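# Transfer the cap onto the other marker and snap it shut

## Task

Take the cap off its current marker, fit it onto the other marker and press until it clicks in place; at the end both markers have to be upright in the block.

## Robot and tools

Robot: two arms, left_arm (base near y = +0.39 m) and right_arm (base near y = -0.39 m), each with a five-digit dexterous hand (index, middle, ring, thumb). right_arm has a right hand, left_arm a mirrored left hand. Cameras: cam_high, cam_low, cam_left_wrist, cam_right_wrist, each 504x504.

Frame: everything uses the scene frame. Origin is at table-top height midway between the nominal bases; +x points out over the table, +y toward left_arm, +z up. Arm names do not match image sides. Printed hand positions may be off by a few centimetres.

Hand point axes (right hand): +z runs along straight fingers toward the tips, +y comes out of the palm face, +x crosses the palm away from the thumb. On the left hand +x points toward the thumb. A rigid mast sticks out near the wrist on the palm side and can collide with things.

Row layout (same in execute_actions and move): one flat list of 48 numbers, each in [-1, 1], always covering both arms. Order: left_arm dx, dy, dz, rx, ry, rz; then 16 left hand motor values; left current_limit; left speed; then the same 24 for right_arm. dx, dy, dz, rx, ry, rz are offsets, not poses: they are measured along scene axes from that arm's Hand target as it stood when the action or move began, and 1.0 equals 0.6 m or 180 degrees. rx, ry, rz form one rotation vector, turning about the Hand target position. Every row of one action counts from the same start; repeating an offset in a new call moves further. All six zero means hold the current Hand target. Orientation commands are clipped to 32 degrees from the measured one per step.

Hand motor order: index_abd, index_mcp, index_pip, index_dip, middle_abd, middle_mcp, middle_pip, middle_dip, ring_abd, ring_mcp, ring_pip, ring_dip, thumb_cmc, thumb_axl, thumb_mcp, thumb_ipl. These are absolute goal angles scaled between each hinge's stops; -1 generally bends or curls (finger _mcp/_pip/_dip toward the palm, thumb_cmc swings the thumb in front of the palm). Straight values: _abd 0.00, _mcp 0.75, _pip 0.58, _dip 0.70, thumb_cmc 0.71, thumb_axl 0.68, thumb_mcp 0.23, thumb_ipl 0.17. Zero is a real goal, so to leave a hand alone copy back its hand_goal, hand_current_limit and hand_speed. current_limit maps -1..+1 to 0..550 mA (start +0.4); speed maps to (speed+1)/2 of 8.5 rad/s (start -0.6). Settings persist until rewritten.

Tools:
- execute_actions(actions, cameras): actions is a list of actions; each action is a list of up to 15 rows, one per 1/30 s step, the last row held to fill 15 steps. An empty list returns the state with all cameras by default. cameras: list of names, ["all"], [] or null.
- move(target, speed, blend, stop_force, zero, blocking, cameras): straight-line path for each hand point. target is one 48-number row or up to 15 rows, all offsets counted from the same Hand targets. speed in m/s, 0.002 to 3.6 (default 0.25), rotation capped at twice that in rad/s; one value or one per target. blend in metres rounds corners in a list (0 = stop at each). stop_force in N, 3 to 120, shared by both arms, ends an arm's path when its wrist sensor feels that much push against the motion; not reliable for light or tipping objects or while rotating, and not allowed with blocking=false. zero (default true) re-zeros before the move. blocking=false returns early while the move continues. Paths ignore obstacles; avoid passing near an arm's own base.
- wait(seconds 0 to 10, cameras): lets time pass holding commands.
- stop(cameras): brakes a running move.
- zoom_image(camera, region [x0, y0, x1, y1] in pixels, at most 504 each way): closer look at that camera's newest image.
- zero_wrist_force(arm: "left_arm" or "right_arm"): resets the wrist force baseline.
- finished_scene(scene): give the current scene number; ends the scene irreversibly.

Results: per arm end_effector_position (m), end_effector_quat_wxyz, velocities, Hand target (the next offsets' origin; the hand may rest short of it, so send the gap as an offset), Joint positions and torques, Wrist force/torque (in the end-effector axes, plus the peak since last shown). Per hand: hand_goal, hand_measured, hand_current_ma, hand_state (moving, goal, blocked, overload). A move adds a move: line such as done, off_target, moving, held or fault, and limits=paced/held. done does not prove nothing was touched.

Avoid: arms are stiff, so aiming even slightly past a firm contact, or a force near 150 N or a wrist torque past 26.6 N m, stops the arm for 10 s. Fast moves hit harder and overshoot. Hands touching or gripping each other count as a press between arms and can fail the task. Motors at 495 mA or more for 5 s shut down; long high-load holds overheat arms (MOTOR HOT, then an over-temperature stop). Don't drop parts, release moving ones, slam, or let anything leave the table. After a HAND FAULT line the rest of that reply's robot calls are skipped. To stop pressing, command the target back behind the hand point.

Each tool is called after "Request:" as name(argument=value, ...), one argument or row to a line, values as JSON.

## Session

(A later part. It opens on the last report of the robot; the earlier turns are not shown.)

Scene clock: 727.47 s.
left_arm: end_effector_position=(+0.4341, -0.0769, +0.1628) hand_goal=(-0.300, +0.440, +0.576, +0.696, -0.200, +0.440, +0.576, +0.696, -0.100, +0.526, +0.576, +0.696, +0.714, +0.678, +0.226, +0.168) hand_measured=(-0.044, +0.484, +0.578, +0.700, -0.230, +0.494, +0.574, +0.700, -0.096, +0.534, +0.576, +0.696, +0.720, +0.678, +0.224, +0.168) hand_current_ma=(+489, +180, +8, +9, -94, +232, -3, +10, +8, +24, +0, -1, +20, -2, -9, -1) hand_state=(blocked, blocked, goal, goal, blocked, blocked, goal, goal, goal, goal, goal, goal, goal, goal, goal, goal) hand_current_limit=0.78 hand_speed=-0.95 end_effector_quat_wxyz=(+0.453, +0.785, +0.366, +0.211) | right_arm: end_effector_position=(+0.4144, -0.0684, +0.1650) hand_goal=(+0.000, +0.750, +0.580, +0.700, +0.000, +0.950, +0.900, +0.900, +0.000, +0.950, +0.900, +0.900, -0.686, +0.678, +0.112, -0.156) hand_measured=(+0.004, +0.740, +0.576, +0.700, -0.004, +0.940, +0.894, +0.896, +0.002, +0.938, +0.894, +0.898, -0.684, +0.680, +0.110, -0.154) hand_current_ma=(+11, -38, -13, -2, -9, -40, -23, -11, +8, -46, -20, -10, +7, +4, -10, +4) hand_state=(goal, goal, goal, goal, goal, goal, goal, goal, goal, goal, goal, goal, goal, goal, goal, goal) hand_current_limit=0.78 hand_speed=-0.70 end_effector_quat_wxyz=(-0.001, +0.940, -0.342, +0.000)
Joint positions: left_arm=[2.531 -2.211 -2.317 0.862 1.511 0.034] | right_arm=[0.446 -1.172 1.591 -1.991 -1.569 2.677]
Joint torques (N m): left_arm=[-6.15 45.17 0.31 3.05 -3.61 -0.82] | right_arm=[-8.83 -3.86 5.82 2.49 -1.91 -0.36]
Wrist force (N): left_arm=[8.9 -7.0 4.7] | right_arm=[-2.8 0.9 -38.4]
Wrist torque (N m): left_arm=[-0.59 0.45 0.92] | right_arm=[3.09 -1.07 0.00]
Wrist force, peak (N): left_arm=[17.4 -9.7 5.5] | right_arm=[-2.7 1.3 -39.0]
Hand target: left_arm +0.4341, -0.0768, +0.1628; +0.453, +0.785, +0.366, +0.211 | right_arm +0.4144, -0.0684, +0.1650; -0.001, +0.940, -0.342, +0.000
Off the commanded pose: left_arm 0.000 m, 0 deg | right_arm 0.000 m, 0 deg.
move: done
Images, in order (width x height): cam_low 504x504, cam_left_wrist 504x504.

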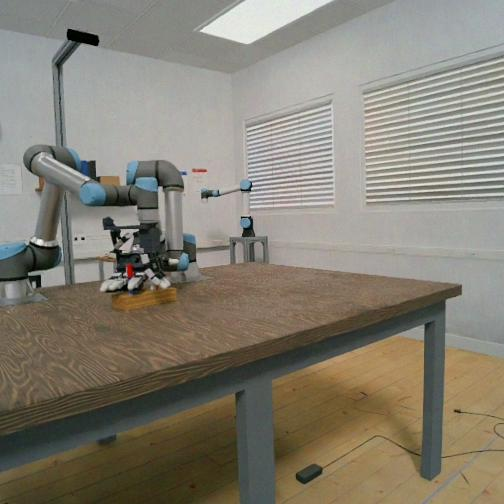

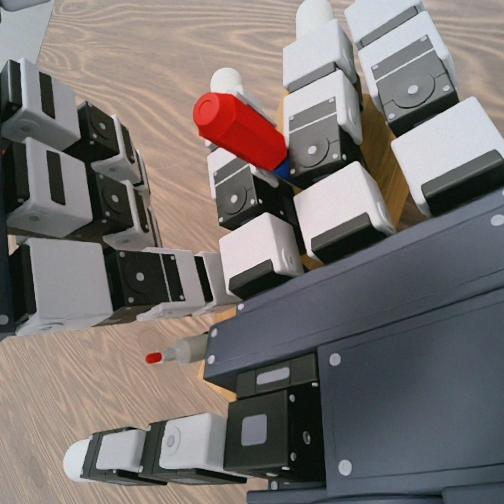

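Request:
execute_actions(
  actions=[
    [[0,0,0,0,0,0,-0.3,0.44,0.576,0.696,-0.2,0.44,0.576,0.696,-0.1,0.525,0.576,0.696,0.714,0.678,0.226,0.168,0.78,-0.95,0,0,0,0,0,0,0,0.75,0.58,0.7,0,0.95,0.9,0.9,0,0.95,0.9,0.9,-0.686,0.677,0.112,-0.157,0.78,-0.7]],
  ],
  cameras=["cam_high", "cam_right_wrist"],
)

Request:
zoom_image(
  camera="cam_high",
  region=[150, 220, 300, 330],
)

Request:
zoom_image(
  camera="cam_right_wrist",
  region=[200, 0, 400, 200],
)

Scene clock: 729.20 s.
left_arm: end_effector_position=(+0.4341, -0.0768, +0.1628) hand_goal=(-0.300, +0.440, +0.576, +0.696, -0.200, +0.440, +0.576, +0.696, -0.100, +0.526, +0.576, +0.696, +0.714, +0.678, +0.226, +0.168) hand_measured=(-0.044, +0.484, +0.578, +0.700, -0.230, +0.494, +0.574, +0.700, -0.096, +0.534, +0.576, +0.696, +0.720, +0.678, +0.224, +0.168) hand_current_ma=(+489, +180, +8, +9, -95, +232, -3, +10, +8, +24, +0, -1, +20, -2, -9, -1) hand_state=(blocked, blocked, goal, goal, blocked, blocked, goal, goal, goal, goal, goal, goal, goal, goal, goal, goal) hand_current_limit=0.78 hand_speed=-0.95 end_effector_quat_wxyz=(+0.453, +0.785, +0.366, +0.211) | right_arm: end_effector_position=(+0.4144, -0.0684, +0.1650) hand_goal=(+0.000, +0.750, +0.580, +0.700, +0.000, +0.950, +0.900, +0.900, +0.000, +0.950, +0.900, +0.900, -0.686, +0.678, +0.112, -0.156) hand_measured=(+0.004, +0.740, +0.576, +0.700, -0.004, +0.940, +0.894, +0.896, +0.002, +0.938, +0.894, +0.898, -0.684, +0.680, +0.110, -0.154) hand_current_ma=(+11, -38, -13, -2, -9, -40, -23, -11, +8, -46, -20, -10, +7, +4, -10, +4) hand_state=(goal, goal, goal, goal, goal, goal, goal, goal, goal, goal, goal, goal, goal, goal, goal, goal) hand_current_limit=0.78 hand_speed=-0.70 end_effector_quat_wxyz=(-0.001, +0.940, -0.342, +0.000)
Joint positions: left_arm=[2.531 -2.211 -2.317 0.862 1.511 0.034] | right_arm=[0.446 -1.172 1.591 -1.991 -1.569 2.677]
Joint torques (N m): left_arm=[-2.55 45.67 0.27 2.8 -3.23 -0.46] | right_arm=[-8.12 -3.79 6.07 2.3 -1.98 -0.36]
Wrist force (N): left_arm=[8.7 -7.0 4.6] | right_arm=[-2.5 1.3 -38.5]
Wrist torque (N m): left_arm=[-0.60 0.45 0.90] | right_arm=[3.15 -1.10 0.03]
Wrist force, peak (N): left_arm=[8.7 -7.0 4.6] | right_arm=[-2.9 1.4 -38.7]
Hand target: left_arm +0.4341, -0.0768, +0.1628; +0.453, +0.785, +0.366, +0.211 | right_arm +0.4144, -0.0684, +0.1650; -0.001, +0.940, -0.342, +0.000
Off the commanded pose: left_arm 0.000 m, 0 deg | right_arm 0.000 m, 0 deg.
Images, in order (width x height): cam_high 504x504, cam_right_wrist 504x504.

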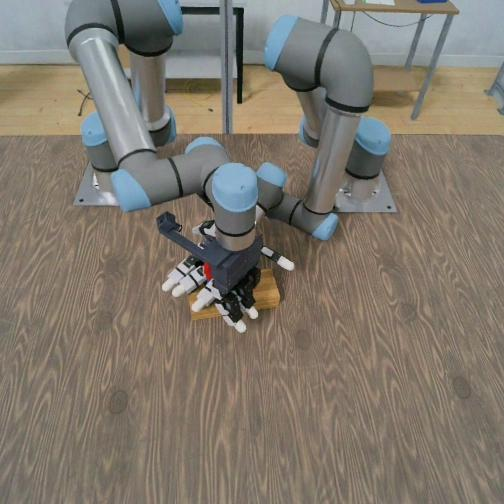

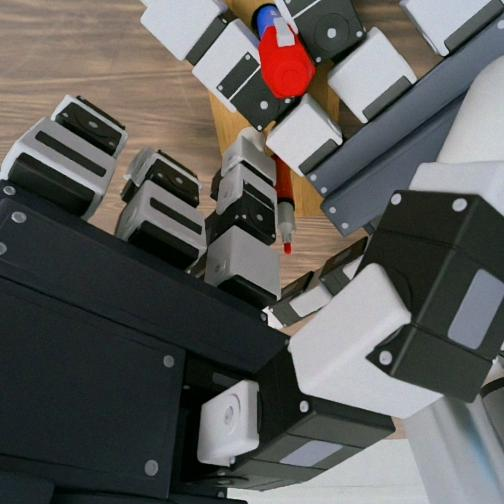

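Scaled by 3.360.

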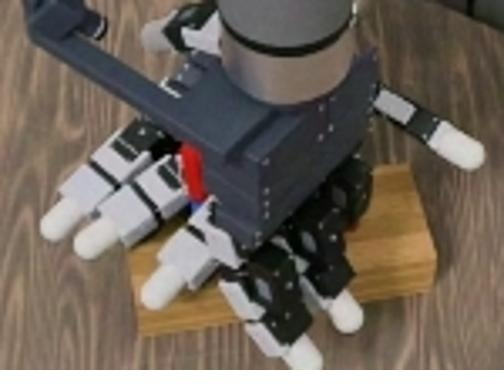

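Scaled by 2.520.

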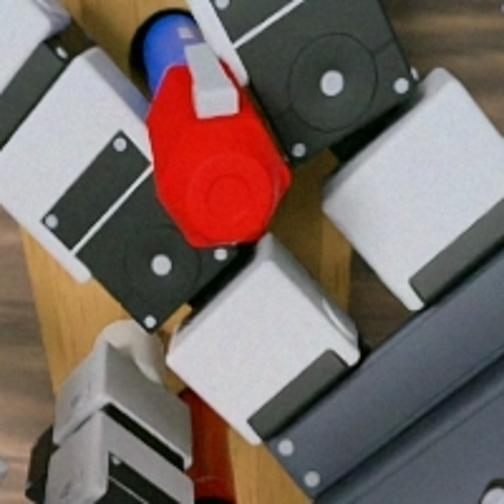

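Request:
move(
  target=[-0.0021,-0.0025,0,0,0,0,-0.3,0.44,0.576,0.696,-0.23,0.44,0.576,0.696,-0.13,0.525,0.576,0.696,0.714,0.678,0.226,0.168,0.78,-0.95,0,0,0,0,0,0,0,0.75,0.58,0.7,0,0.95,0.9,0.9,0,0.95,0.9,0.9,-0.686,0.677,0.112,-0.157,0.78,-0.7],
  speed=0.01,
  cameras=["cam_low", "cam_right_wrist"],
)

Request:
zoom_image(
  camera="cam_low",
  region=[110, 250, 150, 300],
)

Request:
zoom_image(
  camera="cam_right_wrist",
  region=[200, 0, 400, 200],
)

Scene clock: 731.80 s.
left_arm: end_effector_position=(+0.4329, -0.0783, +0.1629) hand_goal=(-0.300, +0.440, +0.576, +0.696, -0.230, +0.440, +0.576, +0.696, -0.130, +0.526, +0.576, +0.696, +0.714, +0.678, +0.226, +0.168) hand_measured=(-0.044, +0.484, +0.578, +0.700, -0.246, +0.494, +0.574, +0.700, -0.126, +0.534, +0.576, +0.696, +0.720, +0.678, +0.224, +0.168) hand_current_ma=(+489, +180, +7, +9, -47, +232, -3, +10, +8, +24, +0, -1, +20, -2, -9, -1) hand_state=(blocked, blocked, goal, goal, goal, blocked, goal, goal, goal, goal, goal, goal, goal, goal, goal, goal) hand_current_limit=0.78 hand_speed=-0.95 end_effector_quat_wxyz=(+0.453, +0.785, +0.366, +0.211) | right_arm: end_effector_position=(+0.4144, -0.0684, +0.1650) hand_goal=(+0.000, +0.750, +0.580, +0.700, +0.000, +0.950, +0.900, +0.900, +0.000, +0.950, +0.900, +0.900, -0.686, +0.678, +0.112, -0.156) hand_measured=(+0.002, +0.738, +0.574, +0.698, -0.004, +0.940, +0.894, +0.896, +0.002, +0.938, +0.894, +0.898, -0.684, +0.680, +0.110, -0.154) hand_current_ma=(+7, -50, -18, -5, -9, -40, -23, -11, +8, -46, -20, -10, +7, +4, -10, +4) hand_state=(goal, goal, goal, goal, goal, goal, goal, goal, goal, goal, goal, goal, goal, goal, goal, goal) hand_current_limit=0.78 hand_speed=-0.70 end_effector_quat_wxyz=(-0.001, +0.940, -0.342, +0.000)
Joint positions: left_arm=[2.526 -2.211 -2.315 0.861 1.515 0.031] | right_arm=[0.446 -1.172 1.591 -1.991 -1.569 2.677]
Joint torques (N m): left_arm=[-14.34 24.05 19.74 2.44 -3.03 -0.99] | right_arm=[-8.21 -3.67 5.64 2.25 -1.91 -0.61]
Wrist force (N): left_arm=[16.6 -6.6 2.7] | right_arm=[-2.7 1.3 -37.8]
Wrist torque (N m): left_arm=[-0.49 0.72 1.40] | right_arm=[3.06 -1.07 0.01]
Wrist force, peak (N): left_arm=[18.1 -7.1 3.5] | right_arm=[-2.8 1.1 -39.0]
Hand target: left_arm +0.4329, -0.0783, +0.1628; +0.453, +0.785, +0.366, +0.211 | right_arm +0.4144, -0.0684, +0.1650; -0.001, +0.940, -0.342, +0.000
Off the commanded pose: left_arm 0.000 m, 0 deg | right_arm 0.000 m, 0 deg.
move: done
Images, in order (width x height): cam_low 504x504, cam_right_wrist 504x504.

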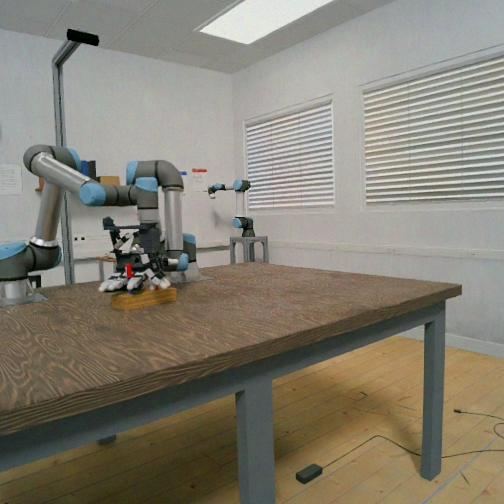

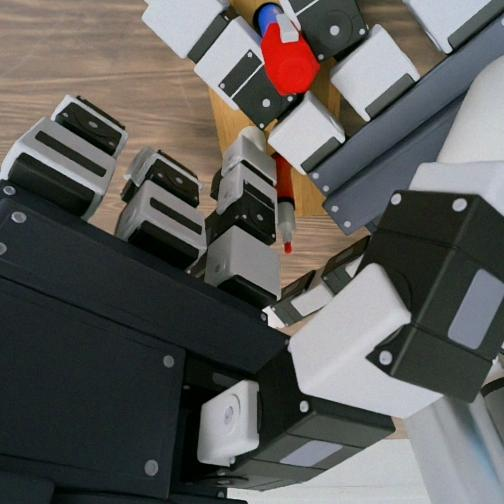

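Scaled by 10.080.

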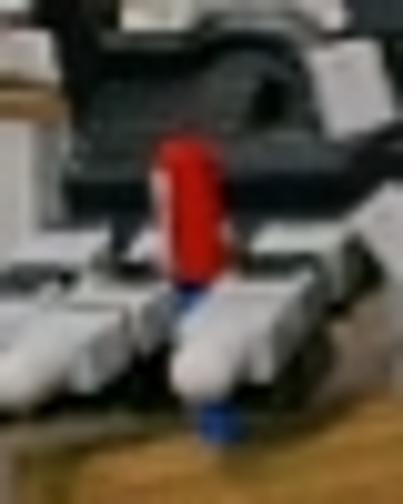

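Scaled by 2.520.

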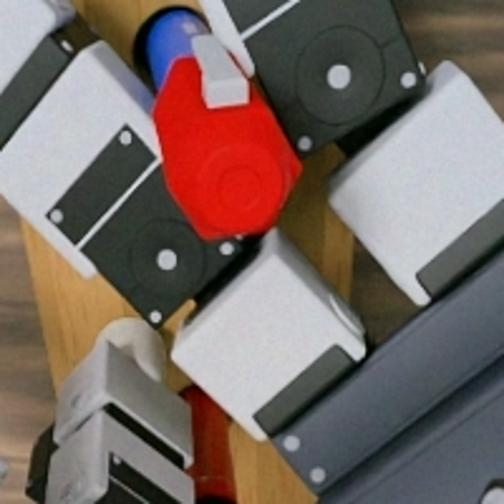

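Request:
move(
  target=[0,0,0.00333,0,0,0,-0.3,0.44,0.576,0.696,-0.23,0.44,0.576,0.696,-0.13,0.525,0.576,0.696,0.714,0.678,0.226,0.168,0.78,-0.95,0,0,0,0,0,0,0,0.75,0.58,0.7,0,0.95,0.9,0.9,0,0.95,0.9,0.9,-0.686,0.677,0.112,-0.157,0.78,-0.7],
  speed=0.01,
  cameras=["cam_low"],
)

Request:
zoom_image(
  camera="cam_low",
  region=[110, 250, 150, 300],
)

Request:
move(
  target=[0,0,0.00333,0,0,0,-0.3,0.44,0.576,0.696,-0.23,0.44,0.576,0.696,-0.13,0.525,0.576,0.696,0.714,0.678,0.226,0.168,0.78,-0.95,0,0,0,0,0,0,0,0.75,0.58,0.7,0,0.95,0.9,0.9,0,0.95,0.9,0.9,-0.686,0.677,0.112,-0.157,0.78,-0.7],
  speed=0.01,
  cameras=["cam_low"],
)

Request:
zoom_image(
  camera="cam_low",
  region=[110, 250, 150, 300],
)

Scene clock: 733.20 s.
left_arm: end_effector_position=(+0.4328, -0.0784, +0.1648) hand_goal=(-0.300, +0.440, +0.576, +0.696, -0.230, +0.440, +0.576, +0.696, -0.130, +0.526, +0.576, +0.696, +0.714, +0.678, +0.226, +0.168) hand_measured=(-0.044, +0.488, +0.578, +0.700, -0.252, +0.512, +0.574, +0.700, -0.126, +0.534, +0.576, +0.696, +0.720, +0.678, +0.224, +0.168) hand_current_ma=(+489, +203, +6, +9, -65, +317, -6, +10, +7, +24, +0, -1, +20, -2, -9, -1) hand_state=(blocked, blocked, goal, goal, blocked, blocked, goal, goal, goal, goal, goal, goal, goal, goal, goal, goal) hand_current_limit=0.78 hand_speed=-0.95 end_effector_quat_wxyz=(+0.453, +0.785, +0.366, +0.211) | right_arm: end_effector_position=(+0.4144, -0.0684, +0.1650) hand_goal=(+0.000, +0.750, +0.580, +0.700, +0.000, +0.950, +0.900, +0.900, +0.000, +0.950, +0.900, +0.900, -0.686, +0.678, +0.112, -0.156) hand_measured=(+0.002, +0.736, +0.574, +0.698, -0.004, +0.940, +0.894, +0.896, +0.002, +0.938, +0.894, +0.898, -0.684, +0.680, +0.110, -0.154) hand_current_ma=(+3, -60, -23, -8, -9, -40, -23, -11, +8, -46, -20, -10, +7, +4, -10, +4) hand_state=(goal, goal, goal, goal, goal, goal, goal, goal, goal, goal, goal, goal, goal, goal, goal, goal) hand_current_limit=0.78 hand_speed=-0.70 end_effector_quat_wxyz=(-0.001, +0.940, -0.342, +0.000)
Joint positions: left_arm=[2.526 -2.206 -2.316 0.855 1.515 0.031] | right_arm=[0.446 -1.172 1.591 -1.991 -1.569 2.677]
Joint torques (N m): left_arm=[-5.02 47.64 1.78 3.76 -3.11 -0.62] | right_arm=[-8.59 -4.23 6.16 2.48 -1.95 -0.38]
Wrist force (N): left_arm=[9.6 -10.2 4.9] | right_arm=[-2.8 0.9 -37.5]
Wrist torque (N m): left_arm=[-0.55 0.46 0.91] | right_arm=[2.99 -1.03 0.00]
Wrist force, peak (N): left_arm=[17.4 -10.1 4.4] | right_arm=[-2.7 1.2 -38.2]
Hand target: left_arm +0.4329, -0.0783, +0.1648; +0.453, +0.785, +0.366, +0.211 | right_arm +0.4144, -0.0684, +0.1650; -0.001, +0.940, -0.342, +0.000
Off the commanded pose: left_arm 0.000 m, 0 deg | right_arm 0.000 m, 0 deg.
move: done
Images, in order (width x height): cam_low 504x504.

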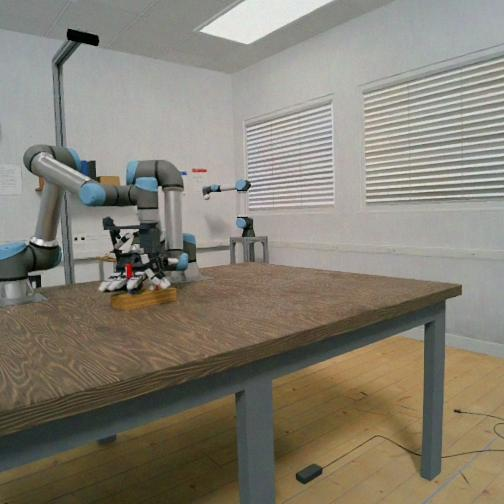

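Scaled by 10.080.

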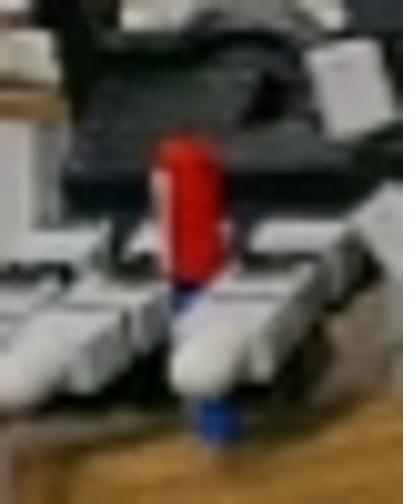

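Scene clock: 733.90 s.
left_arm: end_effector_position=(+0.4329, -0.0783, +0.1668) hand_goal=(-0.300, +0.440, +0.576, +0.696, -0.230, +0.440, +0.576, +0.696, -0.130, +0.526, +0.576, +0.696, +0.714, +0.678, +0.226, +0.168) hand_measured=(-0.044, +0.488, +0.578, +0.700, -0.254, +0.530, +0.574, +0.700, -0.126, +0.534, +0.576, +0.696, +0.720, +0.678, +0.224, +0.168) hand_current_ma=(+489, +203, +6, +9, -74, +408, -6, +10, +7, +24, +0, -1, +20, -2, -9, -1) hand_state=(blocked, blocked, goal, goal, blocked, blocked, goal, goal, goal, goal, goal, goal, goal, goal, goal, goal) hand_current_limit=0.78 hand_speed=-0.95 end_effector_quat_wxyz=(+0.453, +0.785, +0.366, +0.211) | right_arm: end_effector_position=(+0.4144, -0.0684, +0.1650) hand_goal=(+0.000, +0.750, +0.580, +0.700, +0.000, +0.950, +0.900, +0.900, +0.000, +0.950, +0.900, +0.900, -0.686, +0.678, +0.112, -0.156) hand_measured=(+0.002, +0.736, +0.574, +0.698, -0.004, +0.940, +0.894, +0.896, +0.002, +0.938, +0.894, +0.898, -0.684, +0.680, +0.110, -0.154) hand_current_ma=(+3, -60, -23, -8, -9, -40, -23, -11, +8, -46, -20, -10, +7, +4, -10, +4) hand_state=(goal, goal, goal, goal, goal, goal, goal, goal, goal, goal, goal, goal, goal, goal, goal, goal) hand_current_limit=0.78 hand_speed=-0.70 end_effector_quat_wxyz=(-0.001, +0.940, -0.342, +0.000)
Joint positions: left_arm=[2.526 -2.199 -2.317 0.85 1.515 0.031] | right_arm=[0.446 -1.172 1.591 -1.991 -1.569 2.677]
Joint torques (N m): left_arm=[-1.59 45.34 2.74 3.87 -2.98 -0.42] | right_arm=[-8.44 -3.46 5.9 2.32 -1.95 -0.44]
Wrist force (N): left_arm=[8.1 -10.8 5.6] | right_arm=[-2.9 1.1 -37.4]
Wrist torque (N m): left_arm=[-0.57 0.39 0.80] | right_arm=[3.01 -1.01 0.00]
Wrist force, peak (N): left_arm=[8.9 -12.1 5.8] | right_arm=[-2.7 1.1 -37.8]
Hand target: left_arm +0.4329, -0.0783, +0.1668; +0.453, +0.785, +0.366, +0.211 | right_arm +0.4144, -0.0684, +0.1650; -0.001, +0.940, -0.342, +0.000
Off the commanded pose: left_arm 0.000 m, 0 deg | right_arm 0.000 m, 0 deg.
move: done
Images, in order (width x height): cam_low 504x504.

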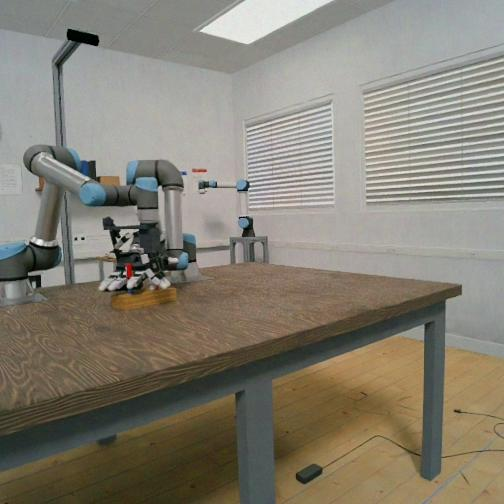

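Scaled by 10.080.

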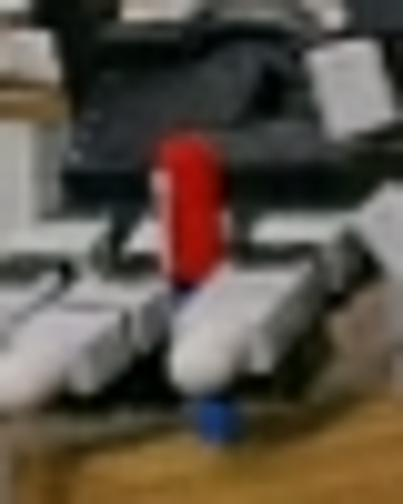

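Request:
move(
  target=[0,0,-0.0155,0,0,0,-0.3,0.44,0.576,0.696,-0.23,0.44,0.576,0.696,-0.13,0.525,0.576,0.696,0.714,0.678,0.226,0.168,0.78,-0.95,0,0,0,0,0,0,0,0.75,0.58,0.7,0,0.95,0.9,0.9,0,0.95,0.9,0.9,-0.686,0.677,0.112,-0.157,0.78,-0.7],
  speed=0.02,
)

Request:
move(
  target=[0.0043,0.0051,0,0,0,0,-0.3,0.44,0.576,0.696,-0.27,0.44,0.576,0.696,-0.16,0.525,0.576,0.696,0.714,0.678,0.226,0.168,0.2,-0.95,0,0,0,0,0,0,0,0.75,0.58,0.7,0,0.95,0.9,0.9,0,0.95,0.9,0.9,-0.686,0.677,0.112,-0.157,0.78,-0.7],
  speed=0.02,
)

Request:
execute_actions(
  actions=[
    [[0,0,0,0,0,0,0.13,0.44,0.576,0.696,-0.12,0.44,0.576,0.696,-0.05,0.525,0.576,0.696,0.714,0.678,0.226,0.168,0.3,-0.95,0,0,0,0,0,0,0,0.75,0.58,0.7,0,0.95,0.9,0.9,0,0.95,0.9,0.9,-0.686,0.677,0.112,-0.157,0.78,-0.7]],
  ],
)

Request:
execute_actions(
  actions=[
    [[0,0,0,0,0,0,0.13,0.44,0.576,0.696,-0.12,0.44,0.576,0.696,-0.05,0.525,0.576,0.696,0.714,0.678,0.226,0.168,0.3,-0.95,0,0,0,0,0,0,0,0.75,0.58,0.7,0,0.95,0.9,0.9,0,0.95,0.9,0.9,-0.686,0.677,0.112,-0.157,0.78,-0.7]],
  ],
  cameras=["all"],
)

Request:
zoom_image(
  camera="cam_low",
  region=[90, 240, 170, 310],
)

Request:
zoom_image(
  camera="cam_right_wrist",
  region=[200, 0, 400, 200],
)

Scene clock: 739.57 s.
left_arm: end_effector_position=(+0.4329, -0.0783, +0.1576) hand_goal=(-0.300, +0.440, +0.576, +0.696, -0.230, +0.440, +0.576, +0.696, -0.130, +0.526, +0.576, +0.696, +0.714, +0.678, +0.226, +0.168) hand_measured=(-0.054, +0.398, +0.582, +0.700, -0.254, +0.430, +0.578, +0.700, -0.126, +0.534, +0.576, +0.696, +0.720, +0.678, +0.224, +0.168) hand_current_ma=(+489, -175, +17, +9, -74, -30, +3, +10, +7, +24, +0, -1, +20, -2, -9, -1) hand_state=(blocked, blocked, goal, goal, blocked, goal, goal, goal, goal, goal, goal, goal, goal, goal, goal, goal) hand_current_limit=0.78 hand_speed=-0.95 end_effector_quat_wxyz=(+0.453, +0.785, +0.366, +0.211) | right_arm: end_effector_position=(+0.4144, -0.0684, +0.1650) hand_goal=(+0.000, +0.750, +0.580, +0.700, +0.000, +0.950, +0.900, +0.900, +0.000, +0.950, +0.900, +0.900, -0.686, +0.678, +0.112, -0.156) hand_measured=(+0.002, +0.736, +0.574, +0.698, -0.004, +0.940, +0.894, +0.896, +0.002, +0.938, +0.894, +0.898, -0.684, +0.680, +0.110, -0.154) hand_current_ma=(+3, -60, -23, -8, -9, -40, -23, -11, +8, -46, -20, -10, +7, +4, -10, +4) hand_state=(goal, goal, goal, goal, goal, goal, goal, goal, goal, goal, goal, goal, goal, goal, goal, goal) hand_current_limit=0.78 hand_speed=-0.70 end_effector_quat_wxyz=(-0.001, +0.940, -0.342, +0.000)
Joint positions: left_arm=[2.526 -2.228 -2.313 0.875 1.515 0.031] | right_arm=[0.446 -1.172 1.591 -1.991 -1.569 2.677]
Joint torques (N m): left_arm=[-0.86 18.69 15.07 2.94 -2.29 1.08] | right_arm=[-9.75 -4.18 6.43 2.42 -1.85 -0.34]
Wrist force (N): left_arm=[10.2 6.6 -3.4] | right_arm=[-2.8 1.0 -37.4]
Wrist torque (N m): left_arm=[-0.17 0.42 0.81] | right_arm=[3.01 -1.03 0.00]
Wrist force, peak (N): left_arm=[8.2 -11.5 6.2] | right_arm=[-2.7 1.1 -37.8]
Hand target: left_arm +0.4329, -0.0783, +0.1575; +0.453, +0.785, +0.366, +0.211 | right_arm +0.4144, -0.0684, +0.1650; -0.001, +0.940, -0.342, +0.000
Off the commanded pose: left_arm 0.000 m, 0 deg | right_arm 0.000 m, 0 deg.
move: done

Scene clock: 740.37 s.
left_arm: end_effector_position=(+0.4354, -0.0753, +0.1575) hand_goal=(-0.300, +0.440, +0.576, +0.696, -0.270, +0.440, +0.576, +0.696, -0.160, +0.526, +0.576, +0.696, +0.714, +0.678, +0.226, +0.168) hand_measured=(-0.094, +0.424, +0.578, +0.700, -0.296, +0.454, +0.578, +0.700, -0.156, +0.534, +0.576, +0.696, +0.720, +0.678, +0.224, +0.168) hand_current_ma=(+329, -54, +4, +9, -82, +51, +3, +10, +9, +24, +0, -1, +20, -2, -9, -1) hand_state=(blocked, goal, goal, goal, blocked, goal, goal, goal, goal, goal, goal, goal, goal, goal, goal, goal) hand_current_limit=0.20 hand_speed=-0.95 end_effector_quat_wxyz=(+0.453, +0.785, +0.366, +0.211) | right_arm: end_effector_position=(+0.4144, -0.0684, +0.1650) hand_goal=(+0.000, +0.750, +0.580, +0.700, +0.000, +0.950, +0.900, +0.900, +0.000, +0.950, +0.900, +0.900, -0.686, +0.678, +0.112, -0.156) hand_measured=(+0.002, +0.736, +0.574, +0.698, -0.004, +0.940, +0.894, +0.896, +0.002, +0.938, +0.894, +0.898, -0.684, +0.680, +0.110, -0.154) hand_current_ma=(+3, -60, -23, -8, -9, -40, -23, -11, +8, -46, -20, -10, +7, +4, -10, +4) hand_state=(goal, goal, goal, goal, goal, goal, goal, goal, goal, goal, goal, goal, goal, goal, goal, goal) hand_current_limit=0.78 hand_speed=-0.70 end_effector_quat_wxyz=(-0.001, +0.940, -0.342, +0.000)
Joint positions: left_arm=[2.536 -2.228 -2.316 0.877 1.506 0.036] | right_arm=[0.446 -1.172 1.591 -1.991 -1.569 2.677]
Joint torques (N m): left_arm=[5.81 42.2 -2.26 5.03 -2.35 1.18] | right_arm=[-8.66 -4.31 5.56 2.4 -1.98 -0.3]
Wrist force (N): left_arm=[1.0 0.7 0.3] | right_arm=[-2.5 1.1 -37.3]
Wrist torque (N m): left_arm=[-0.38 0.06 0.14] | right_arm=[3.00 -1.07 0.03]
Wrist force, peak (N): left_arm=[9.9 6.6 -3.6] | right_arm=[-2.7 1.2 -37.7]
Hand target: left_arm +0.4355, -0.0753, +0.1575; +0.453, +0.785, +0.366, +0.211 | right_arm +0.4144, -0.0684, +0.1650; -0.001, +0.940, -0.342, +0.000
Off the commanded pose: left_arm 0.000 m, 0 deg | right_arm 0.000 m, 0 deg.
move: done

Scene clock: 742.17 s.
left_arm: end_effector_position=(+0.4355, -0.0753, +0.1575) hand_goal=(+0.130, +0.440, +0.576, +0.696, -0.120, +0.440, +0.576, +0.696, -0.050, +0.526, +0.576, +0.696, +0.714, +0.678, +0.226, +0.168) hand_measured=(+0.126, +0.448, +0.578, +0.700, -0.124, +0.456, +0.578, +0.700, -0.054, +0.534, +0.576, +0.696, +0.720, +0.678, +0.224, +0.168) hand_current_ma=(-8, +24, +4, +9, -9, +60, +3, +10, -8, +24, +0, -1, +20, -2, -9, -1) hand_state=(goal, goal, goal, goal, goal, goal, goal, goal, goal, goal, goal, goal, goal, goal, goal, goal) hand_current_limit=0.30 hand_speed=-0.95 end_effector_quat_wxyz=(+0.453, +0.785, +0.366, +0.211) | right_arm: end_effector_position=(+0.4144, -0.0684, +0.1650) hand_goal=(+0.000, +0.750, +0.580, +0.700, +0.000, +0.950, +0.900, +0.900, +0.000, +0.950, +0.900, +0.900, -0.686, +0.678, +0.112, -0.156) hand_measured=(+0.002, +0.736, +0.574, +0.698, -0.004, +0.940, +0.894, +0.896, +0.002, +0.938, +0.894, +0.898, -0.684, +0.680, +0.110, -0.154) hand_current_ma=(+3, -60, -23, -8, -9, -40, -23, -11, +8, -46, -20, -10, +7, +4, -10, +4) hand_state=(goal, goal, goal, goal, goal, goal, goal, goal, goal, goal, goal, goal, goal, goal, goal, goal) hand_current_limit=0.78 hand_speed=-0.70 end_effector_quat_wxyz=(-0.001, +0.940, -0.342, +0.000)
Joint positions: left_arm=[2.537 -2.228 -2.316 0.878 1.506 0.036] | right_arm=[0.446 -1.172 1.591 -1.991 -1.569 2.677]
Joint torques (N m): left_arm=[6.26 40.74 -1.85 4.62 -0.43 1.61] | right_arm=[-8.74 -4.75 6.18 2.24 -2 -0.48]
Wrist force (N): left_arm=[-0.3 0.2 0.1] | right_arm=[-2.5 0.7 -37.5]
Wrist torque (N m): left_arm=[-0.33 -0.02 -0.01] | right_arm=[2.97 -1.06 0.02]
Wrist force, peak (N): left_arm=[1.1 1.0 0.4] | right_arm=[-2.7 1.0 -37.8]
Hand target: left_arm +0.4355, -0.0753, +0.1575; +0.453, +0.785, +0.366, +0.211 | right_arm +0.4144, -0.0684, +0.1650; -0.001, +0.940, -0.342, +0.000
Off the commanded pose: left_arm 0.000 m, 0 deg | right_arm 0.000 m, 0 deg.

Scene clock: 742.87 s.
left_arm: end_effector_position=(+0.4355, -0.0753, +0.1575) hand_goal=(+0.130, +0.440, +0.576, +0.696, -0.120, +0.440, +0.576, +0.696, -0.050, +0.526, +0.576, +0.696, +0.714, +0.678, +0.226, +0.168) hand_measured=(+0.126, +0.448, +0.578, +0.700, -0.124, +0.456, +0.578, +0.700, -0.054, +0.534, +0.576, +0.696, +0.720, +0.678, +0.224, +0.168) hand_current_ma=(-8, +24, +4, +9, -9, +60, +3, +10, -8, +24, +0, -1, +20, -2, -9, -1) hand_state=(goal, goal, goal, goal, goal, goal, goal, goal, goal, goal, goal, goal, goal, goal, goal, goal) hand_current_limit=0.30 hand_speed=-0.95 end_effector_quat_wxyz=(+0.453, +0.785, +0.366, +0.211) | right_arm: end_effector_position=(+0.4144, -0.0684, +0.1650) hand_goal=(+0.000, +0.750, +0.580, +0.700, +0.000, +0.950, +0.900, +0.900, +0.000, +0.950, +0.900, +0.900, -0.686, +0.678, +0.112, -0.156) hand_measured=(+0.002, +0.736, +0.574, +0.698, -0.004, +0.940, +0.894, +0.896, +0.002, +0.938, +0.894, +0.898, -0.684, +0.680, +0.110, -0.154) hand_current_ma=(+3, -60, -23, -8, -9, -40, -23, -11, +8, -46, -20, -10, +7, +4, -10, +4) hand_state=(goal, goal, goal, goal, goal, goal, goal, goal, goal, goal, goal, goal, goal, goal, goal, goal) hand_current_limit=0.78 hand_speed=-0.70 end_effector_quat_wxyz=(-0.001, +0.940, -0.342, +0.000)
Joint positions: left_arm=[2.537 -2.228 -2.316 0.878 1.506 0.036] | right_arm=[0.446 -1.172 1.591 -1.991 -1.569 2.677]
Joint torques (N m): left_arm=[7.31 40.83 -0.83 4.18 0.23 1.15] | right_arm=[-8.01 -3.92 5.93 2.22 -1.93 -0.43]
Wrist force (N): left_arm=[-0.5 0.4 -0.1] | right_arm=[-2.9 1.1 -37.6]
Wrist torque (N m): left_arm=[-0.29 0.01 -0.02] | right_arm=[3.03 -1.02 0.01]
Wrist force, peak (N): left_arm=[-0.4 0.4 0.4] | right_arm=[-3.0 1.2 -37.6]
Hand target: left_arm +0.4355, -0.0753, +0.1575; +0.453, +0.785, +0.366, +0.211 | right_arm +0.4144, -0.0684, +0.1650; -0.001, +0.940, -0.342, +0.000
Off the commanded pose: left_arm 0.000 m, 0 deg | right_arm 0.000 m, 0 deg.

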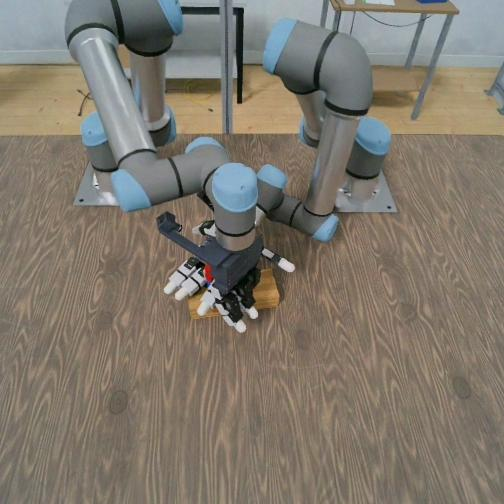

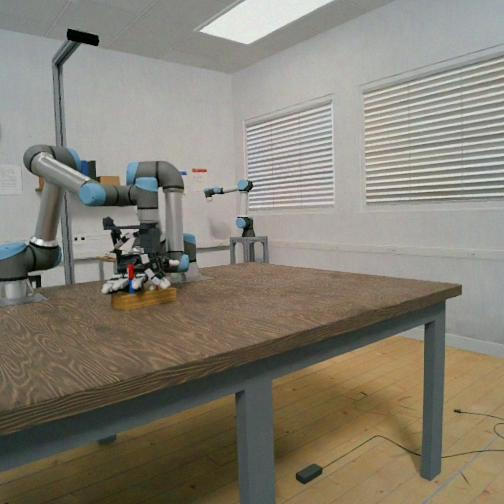

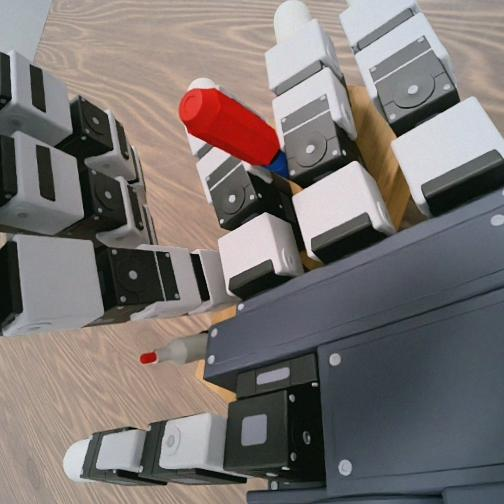

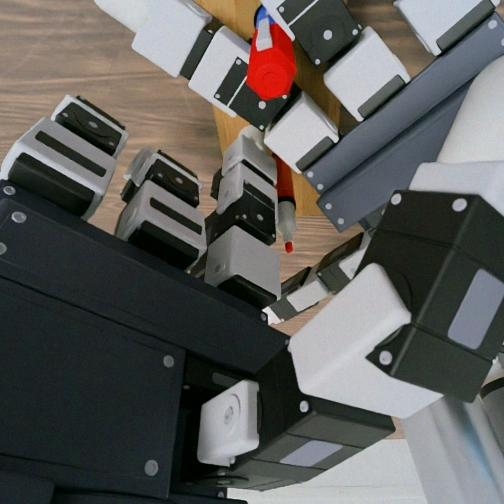

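Scaled by 6.300.

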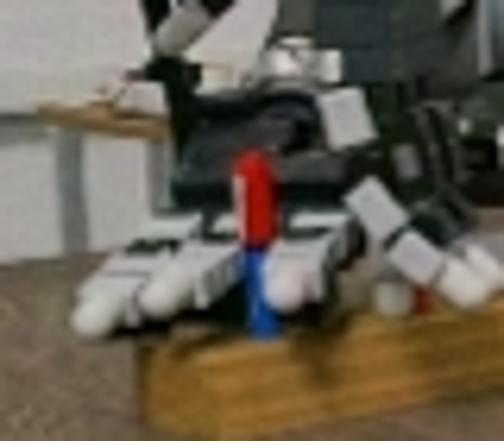

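Scaled by 2.520.

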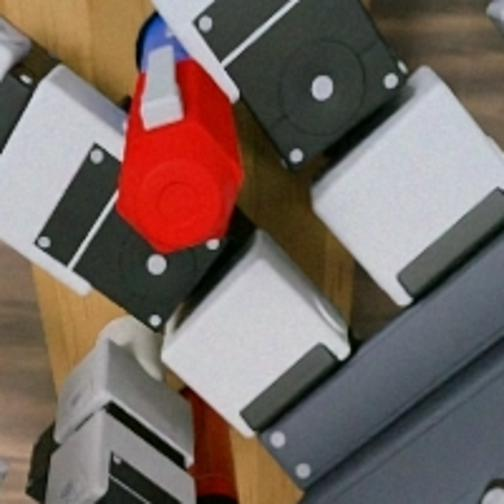

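Request:
execute_actions(
  actions=[
    [[0,0,0,0,0,0,0.02,0.44,0.576,0.696,-0.18,0.44,0.576,0.696,-0.1,0.525,0.576,0.696,0.714,0.678,0.226,0.168,0.5,-0.95,0,0,0,0,0,0,0,0.75,0.58,0.7,0,0.95,0.9,0.9,0,0.95,0.9,0.9,-0.686,0.677,0.112,-0.157,0.78,-0.7]],
  ],
)

Request:
move(
  target=[-0.0043,-0.0051,0,0,0,0,0.02,0.44,0.576,0.696,-0.18,0.44,0.576,0.696,-0.1,0.525,0.576,0.696,0.714,0.678,0.226,0.168,0.5,-0.95,0,0,0,0,0,0,0,0.75,0.58,0.7,0,0.95,0.9,0.9,0,0.95,0.9,0.9,-0.686,0.677,0.112,-0.157,0.78,-0.7],
  speed=0.01,
  cameras=["cam_low", "cam_right_wrist", "cam_left_wrist"],
)

Request:
zoom_image(
  camera="cam_right_wrist",
  region=[200, 0, 400, 200],
)

Request:
zoom_image(
  camera="cam_left_wrist",
  region=[180, 80, 320, 220],
)

Scene clock: 753.10 s.
left_arm: end_effector_position=(+0.4355, -0.0753, +0.1575) hand_goal=(+0.020, +0.440, +0.576, +0.696, -0.180, +0.440, +0.576, +0.696, -0.100, +0.526, +0.576, +0.696, +0.714, +0.678, +0.226, +0.168) hand_measured=(+0.026, +0.448, +0.578, +0.700, -0.178, +0.456, +0.578, +0.700, -0.096, +0.534, +0.576, +0.696, +0.720, +0.678, +0.224, +0.168) hand_current_ma=(+14, +26, +4, +9, +5, +60, +3, +10, +8, +24, +0, -1, +20, -2, -9, -1) hand_state=(goal, goal, goal, goal, goal, goal, goal, goal, goal, goal, goal, goal, goal, goal, goal, goal) hand_current_limit=0.50 hand_speed=-0.95 end_effector_quat_wxyz=(+0.453, +0.785, +0.366, +0.211) | right_arm: end_effector_position=(+0.4144, -0.0684, +0.1650) hand_goal=(+0.000, +0.750, +0.580, +0.700, +0.000, +0.950, +0.900, +0.900, +0.000, +0.950, +0.900, +0.900, -0.686, +0.678, +0.112, -0.156) hand_measured=(+0.002, +0.736, +0.574, +0.698, -0.004, +0.940, +0.894, +0.896, +0.002, +0.938, +0.894, +0.898, -0.684, +0.680, +0.110, -0.154) hand_current_ma=(+3, -60, -23, -8, -9, -40, -23, -11, +8, -46, -20, -10, +7, +4, -10, +4) hand_state=(goal, goal, goal, goal, goal, goal, goal, goal, goal, goal, goal, goal, goal, goal, goal, goal) hand_current_limit=0.78 hand_speed=-0.70 end_effector_quat_wxyz=(-0.001, +0.940, -0.342, +0.000)
Joint positions: left_arm=[2.537 -2.228 -2.316 0.878 1.506 0.036] | right_arm=[0.446 -1.172 1.591 -1.991 -1.569 2.677]
Joint torques (N m): left_arm=[5.64 37.75 2.25 2.24 0.53 1.27] | right_arm=[-8.18 -4.29 5.59 2.15 -1.84 -0.42]
Wrist force (N): left_arm=[-0.4 0.0 0.2] | right_arm=[-2.7 1.1 -37.3]
Wrist torque (N m): left_arm=[-0.35 0.00 -0.01] | right_arm=[3.01 -1.04 0.02]
Wrist force, peak (N): left_arm=[-0.6 0.3 0.2] | right_arm=[-2.6 1.1 -37.7]
Hand target: left_arm +0.4355, -0.0753, +0.1575; +0.453, +0.785, +0.366, +0.211 | right_arm +0.4144, -0.0684, +0.1650; -0.001, +0.940, -0.342, +0.000
Off the commanded pose: left_arm 0.000 m, 0 deg | right_arm 0.000 m, 0 deg.

Scene clock: 753.90 s.
left_arm: end_effector_position=(+0.4329, -0.0783, +0.1575) hand_goal=(+0.020, +0.440, +0.576, +0.696, -0.180, +0.440, +0.576, +0.696, -0.100, +0.526, +0.576, +0.696, +0.714, +0.678, +0.226, +0.168) hand_measured=(+0.038, +0.448, +0.578, +0.700, -0.178, +0.456, +0.578, +0.700, -0.096, +0.534, +0.576, +0.696, +0.720, +0.678, +0.224, +0.168) hand_current_ma=(+54, +26, +4, +9, +5, +60, +3, +10, +8, +24, +0, -1, +20, -2, -9, -1) hand_state=(moving, goal, goal, goal, goal, goal, goal, goal, goal, goal, goal, goal, goal, goal, goal, goal) hand_current_limit=0.50 hand_speed=-0.95 end_effector_quat_wxyz=(+0.453, +0.785, +0.366, +0.211) | right_arm: end_effector_position=(+0.4144, -0.0684, +0.1650) hand_goal=(+0.000, +0.750, +0.580, +0.700, +0.000, +0.950, +0.900, +0.900, +0.000, +0.950, +0.900, +0.900, -0.686, +0.678, +0.112, -0.156) hand_measured=(+0.002, +0.736, +0.574, +0.698, -0.004, +0.940, +0.894, +0.896, +0.002, +0.938, +0.894, +0.898, -0.684, +0.680, +0.110, -0.154) hand_current_ma=(+3, -60, -23, -8, -9, -40, -23, -11, +8, -46, -20, -10, +7, +4, -10, +4) hand_state=(goal, goal, goal, goal, goal, goal, goal, goal, goal, goal, goal, goal, goal, goal, goal, goal) hand_current_limit=0.78 hand_speed=-0.70 end_effector_quat_wxyz=(-0.001, +0.940, -0.342, +0.000)
Joint positions: left_arm=[2.526 -2.228 -2.313 0.875 1.515 0.031] | right_arm=[0.446 -1.172 1.591 -1.991 -1.569 2.677]
Joint torques (N m): left_arm=[-10.83 21.75 16.93 0.74 -0.07 -1.28] | right_arm=[-8.56 -4.59 6.14 2.25 -1.84 -0.4]
Wrist force (N): left_arm=[6.2 -1.2 -1.7] | right_arm=[-2.7 1.0 -37.4]
Wrist torque (N m): left_arm=[-0.20 0.29 0.53] | right_arm=[2.99 -1.05 0.02]
Wrist force, peak (N): left_arm=[6.4 -1.3 -1.7] | right_arm=[-2.6 1.1 -37.8]
Hand target: left_arm +0.4329, -0.0783, +0.1575; +0.453, +0.785, +0.366, +0.211 | right_arm +0.4144, -0.0684, +0.1650; -0.001, +0.940, -0.342, +0.000
Off the commanded pose: left_arm 0.000 m, 0 deg | right_arm 0.000 m, 0 deg.
move: done
Images, in order (width x height): cam_low 504x504, cam_left_wrist 504x504, cam_right_wrist 504x504.

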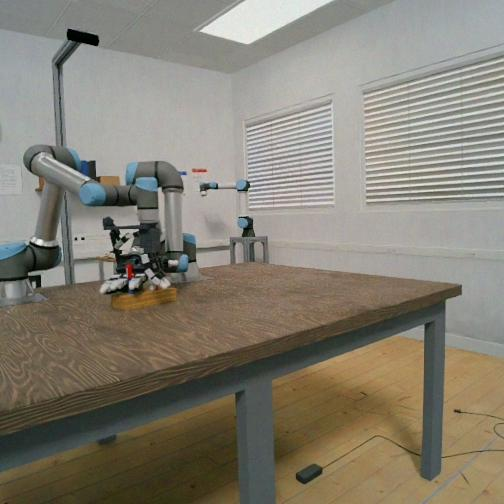

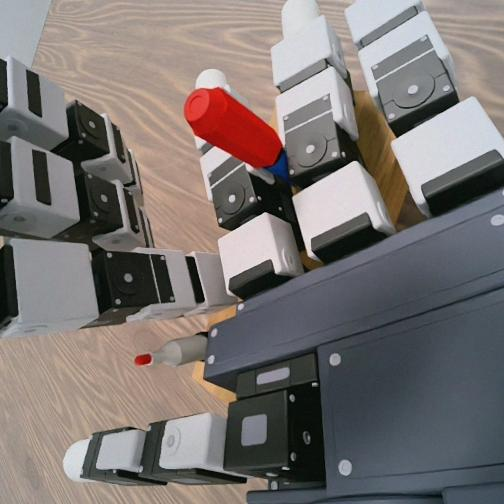

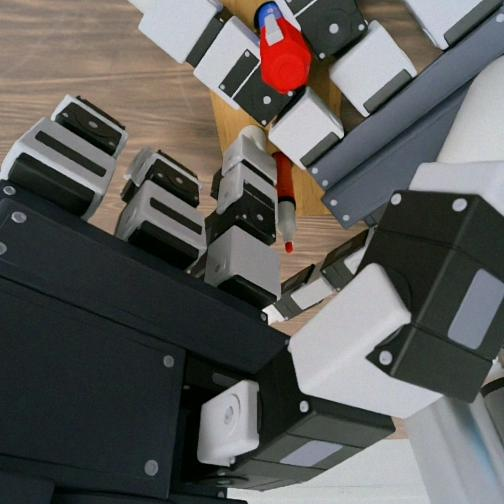

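Scaled by 2.520.

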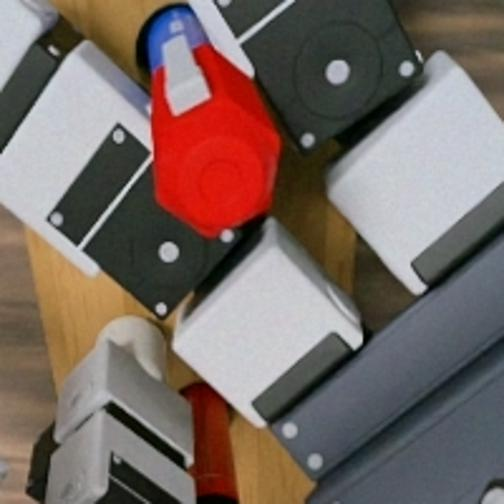

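Scaled by 3.600.

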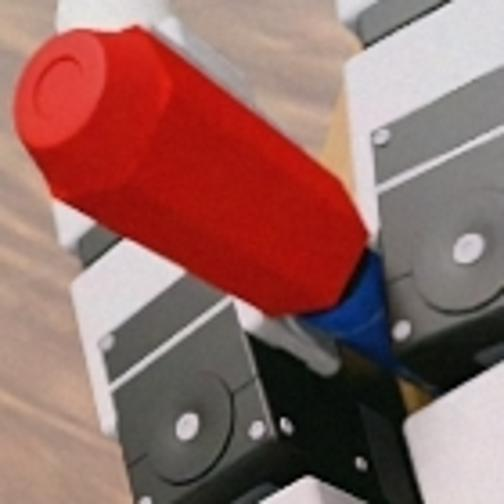

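Request:
move(
  target=[-0.0016,-0.0019,0,0,0,0,0.02,0.44,0.576,0.696,-0.15,0.44,0.576,0.696,-0.08,0.525,0.576,0.696,0.714,0.678,0.226,0.168,0.5,-0.95,0,0,0,0,0,0,0,0.75,0.58,0.7,0,0.95,0.9,0.9,0,0.95,0.9,0.9,-0.686,0.677,0.112,-0.157,0.78,-0.7],
  speed=0.01,
)

Request:
move(
  target=[0,0,0.00333,0,0,0,0.02,0.44,0.576,0.696,-0.15,0.44,0.576,0.696,-0.08,0.525,0.576,0.696,0.714,0.678,0.226,0.168,0.78,-0.95,0,0,0,0,0,0,0,0.75,0.58,0.7,0,0.95,0.9,0.9,0,0.95,0.9,0.9,-0.686,0.677,0.112,-0.157,0.78,-0.7],
  speed=0.01,
  cameras=["cam_low", "cam_right_wrist", "cam_left_wrist"],
)

Request:
zoom_image(
  camera="cam_left_wrist",
  region=[180, 80, 320, 220],
)

Request:
zoom_image(
  camera="cam_low",
  region=[110, 250, 150, 300],
)

Scene clock: 755.70 s.
left_arm: end_effector_position=(+0.4319, -0.0794, +0.1575) hand_goal=(+0.020, +0.440, +0.576, +0.696, -0.150, +0.440, +0.576, +0.696, -0.080, +0.526, +0.576, +0.696, +0.714, +0.678, +0.226, +0.168) hand_measured=(+0.060, +0.448, +0.580, +0.700, -0.154, +0.458, +0.578, +0.700, -0.084, +0.534, +0.576, +0.696, +0.720, +0.678, +0.224, +0.168) hand_current_ma=(+131, +26, +11, +9, -8, +67, +3, +10, -7, +24, +0, -1, +20, -2, -9, -1) hand_state=(blocked, goal, goal, goal, goal, goal, goal, goal, goal, goal, goal, goal, goal, goal, goal, goal) hand_current_limit=0.50 hand_speed=-0.95 end_effector_quat_wxyz=(+0.453, +0.785, +0.366, +0.211) | right_arm: end_effector_position=(+0.4144, -0.0684, +0.1650) hand_goal=(+0.000, +0.750, +0.580, +0.700, +0.000, +0.950, +0.900, +0.900, +0.000, +0.950, +0.900, +0.900, -0.686, +0.678, +0.112, -0.156) hand_measured=(+0.002, +0.736, +0.574, +0.698, -0.004, +0.940, +0.894, +0.896, +0.002, +0.938, +0.894, +0.898, -0.684, +0.680, +0.110, -0.154) hand_current_ma=(+3, -60, -23, -8, -9, -40, -23, -11, +8, -46, -20, -10, +7, +4, -10, +4) hand_state=(goal, goal, goal, goal, goal, goal, goal, goal, goal, goal, goal, goal, goal, goal, goal, goal) hand_current_limit=0.78 hand_speed=-0.70 end_effector_quat_wxyz=(-0.001, +0.940, -0.342, +0.000)
Joint positions: left_arm=[2.522 -2.228 -2.312 0.875 1.518 0.029] | right_arm=[0.446 -1.172 1.591 -1.991 -1.569 2.677]
Joint torques (N m): left_arm=[-16.35 20.86 16.67 0.71 -2.58 -1.06] | right_arm=[-8.82 -4.12 5.52 2.21 -1.87 -0.47]
Wrist force (N): left_arm=[15.8 -1.5 -3.4] | right_arm=[-2.7 1.1 -37.2]
Wrist torque (N m): left_arm=[-0.10 0.62 1.15] | right_arm=[2.99 -1.04 0.01]
Wrist force, peak (N): left_arm=[15.8 -1.5 -3.4] | right_arm=[-2.7 1.0 -37.7]
Hand target: left_arm +0.4319, -0.0795, +0.1575; +0.453, +0.785, +0.366, +0.211 | right_arm +0.4144, -0.0684, +0.1650; -0.001, +0.940, -0.342, +0.000
Off the commanded pose: left_arm 0.000 m, 0 deg | right_arm 0.000 m, 0 deg.
move: done

Scene clock: 756.43 s.
left_arm: end_effector_position=(+0.4319, -0.0795, +0.1595) hand_goal=(+0.020, +0.440, +0.576, +0.696, -0.150, +0.440, +0.576, +0.696, -0.080, +0.526, +0.576, +0.696, +0.714, +0.678, +0.226, +0.168) hand_measured=(+0.064, +0.468, +0.580, +0.700, -0.152, +0.480, +0.576, +0.700, -0.084, +0.534, +0.576, +0.696, +0.720, +0.678, +0.224, +0.168) hand_current_ma=(+148, +113, +11, +9, -5, +160, +1, +10, -7, +24, +0, -1, +20, -2, -9, -1) hand_state=(blocked, blocked, goal, goal, goal, blocked, goal, goal, goal, goal, goal, goal, goal, goal, goal, goal) hand_current_limit=0.78 hand_speed=-0.95 end_effector_quat_wxyz=(+0.453, +0.785, +0.366, +0.211) | right_arm: end_effector_position=(+0.4144, -0.0684, +0.1650) hand_goal=(+0.000, +0.750, +0.580, +0.700, +0.000, +0.950, +0.900, +0.900, +0.000, +0.950, +0.900, +0.900, -0.686, +0.678, +0.112, -0.156) hand_measured=(+0.002, +0.736, +0.574, +0.698, -0.004, +0.940, +0.894, +0.896, +0.002, +0.938, +0.894, +0.898, -0.684, +0.680, +0.110, -0.154) hand_current_ma=(+3, -60, -23, -8, -9, -40, -23, -11, +8, -46, -20, -10, +7, +4, -10, +4) hand_state=(goal, goal, goal, goal, goal, goal, goal, goal, goal, goal, goal, goal, goal, goal, goal, goal) hand_current_limit=0.78 hand_speed=-0.70 end_effector_quat_wxyz=(-0.001, +0.940, -0.342, +0.000)
Joint positions: left_arm=[2.522 -2.222 -2.313 0.869 1.518 0.029] | right_arm=[0.446 -1.172 1.591 -1.991 -1.569 2.677]
Joint torques (N m): left_arm=[-14.31 46.47 0.84 2.3 -2.45 -0.91] | right_arm=[-8.53 -5.05 5.24 2.3 -1.91 -0.39]
Wrist force (N): left_arm=[13.6 -6.6 0.8] | right_arm=[-2.7 1.1 -37.2]
Wrist torque (N m): left_arm=[-0.30 0.55 1.04] | right_arm=[3.00 -1.04 0.02]
Wrist force, peak (N): left_arm=[16.0 -1.3 -4.0] | right_arm=[-2.7 1.0 -37.9]
Hand target: left_arm +0.4319, -0.0795, +0.1595; +0.453, +0.785, +0.366, +0.211 | right_arm +0.4144, -0.0684, +0.1650; -0.001, +0.940, -0.342, +0.000
Off the commanded pose: left_arm 0.000 m, 0 deg | right_arm 0.000 m, 0 deg.
move: done
Images, in order (width x height): cam_low 504x504, cam_left_wrist 504x504, cam_right_wrist 504x504.

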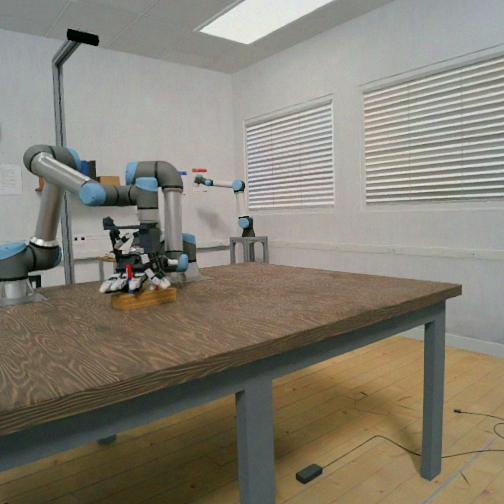

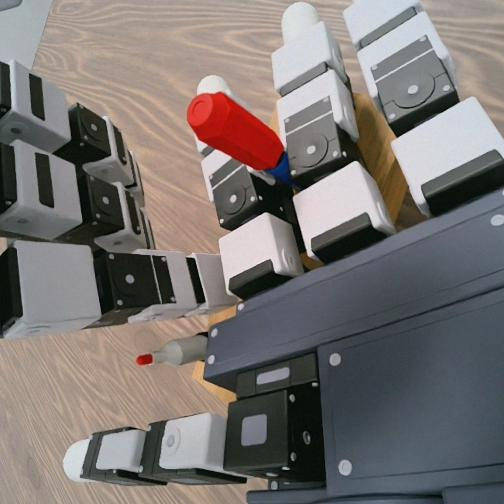

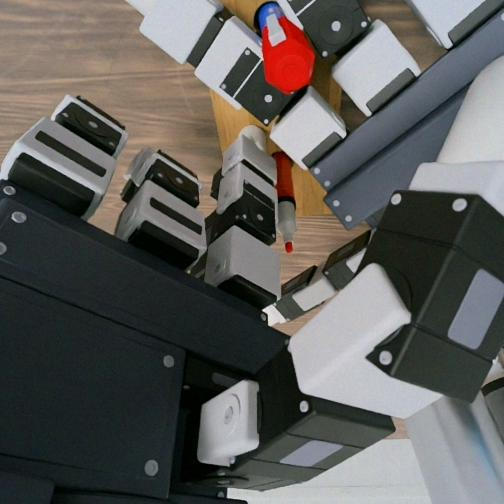

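Scaled by 3.600.

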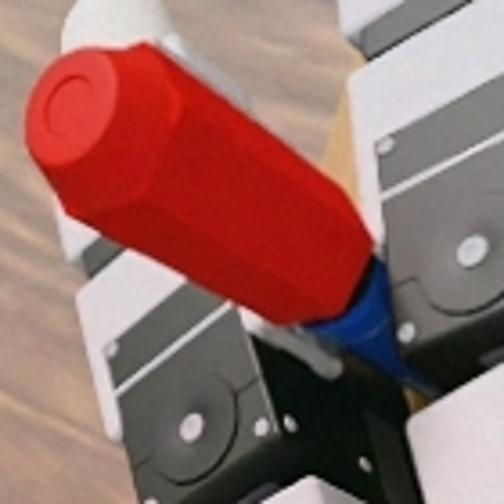

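Scaled by 10.080.

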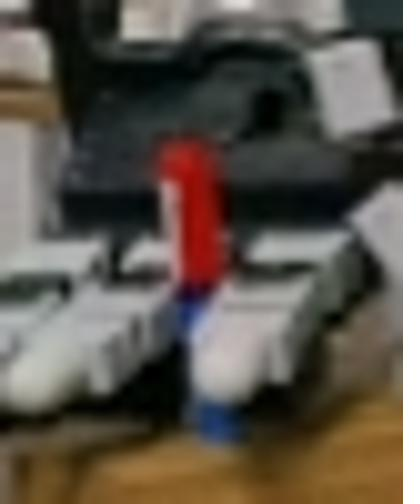

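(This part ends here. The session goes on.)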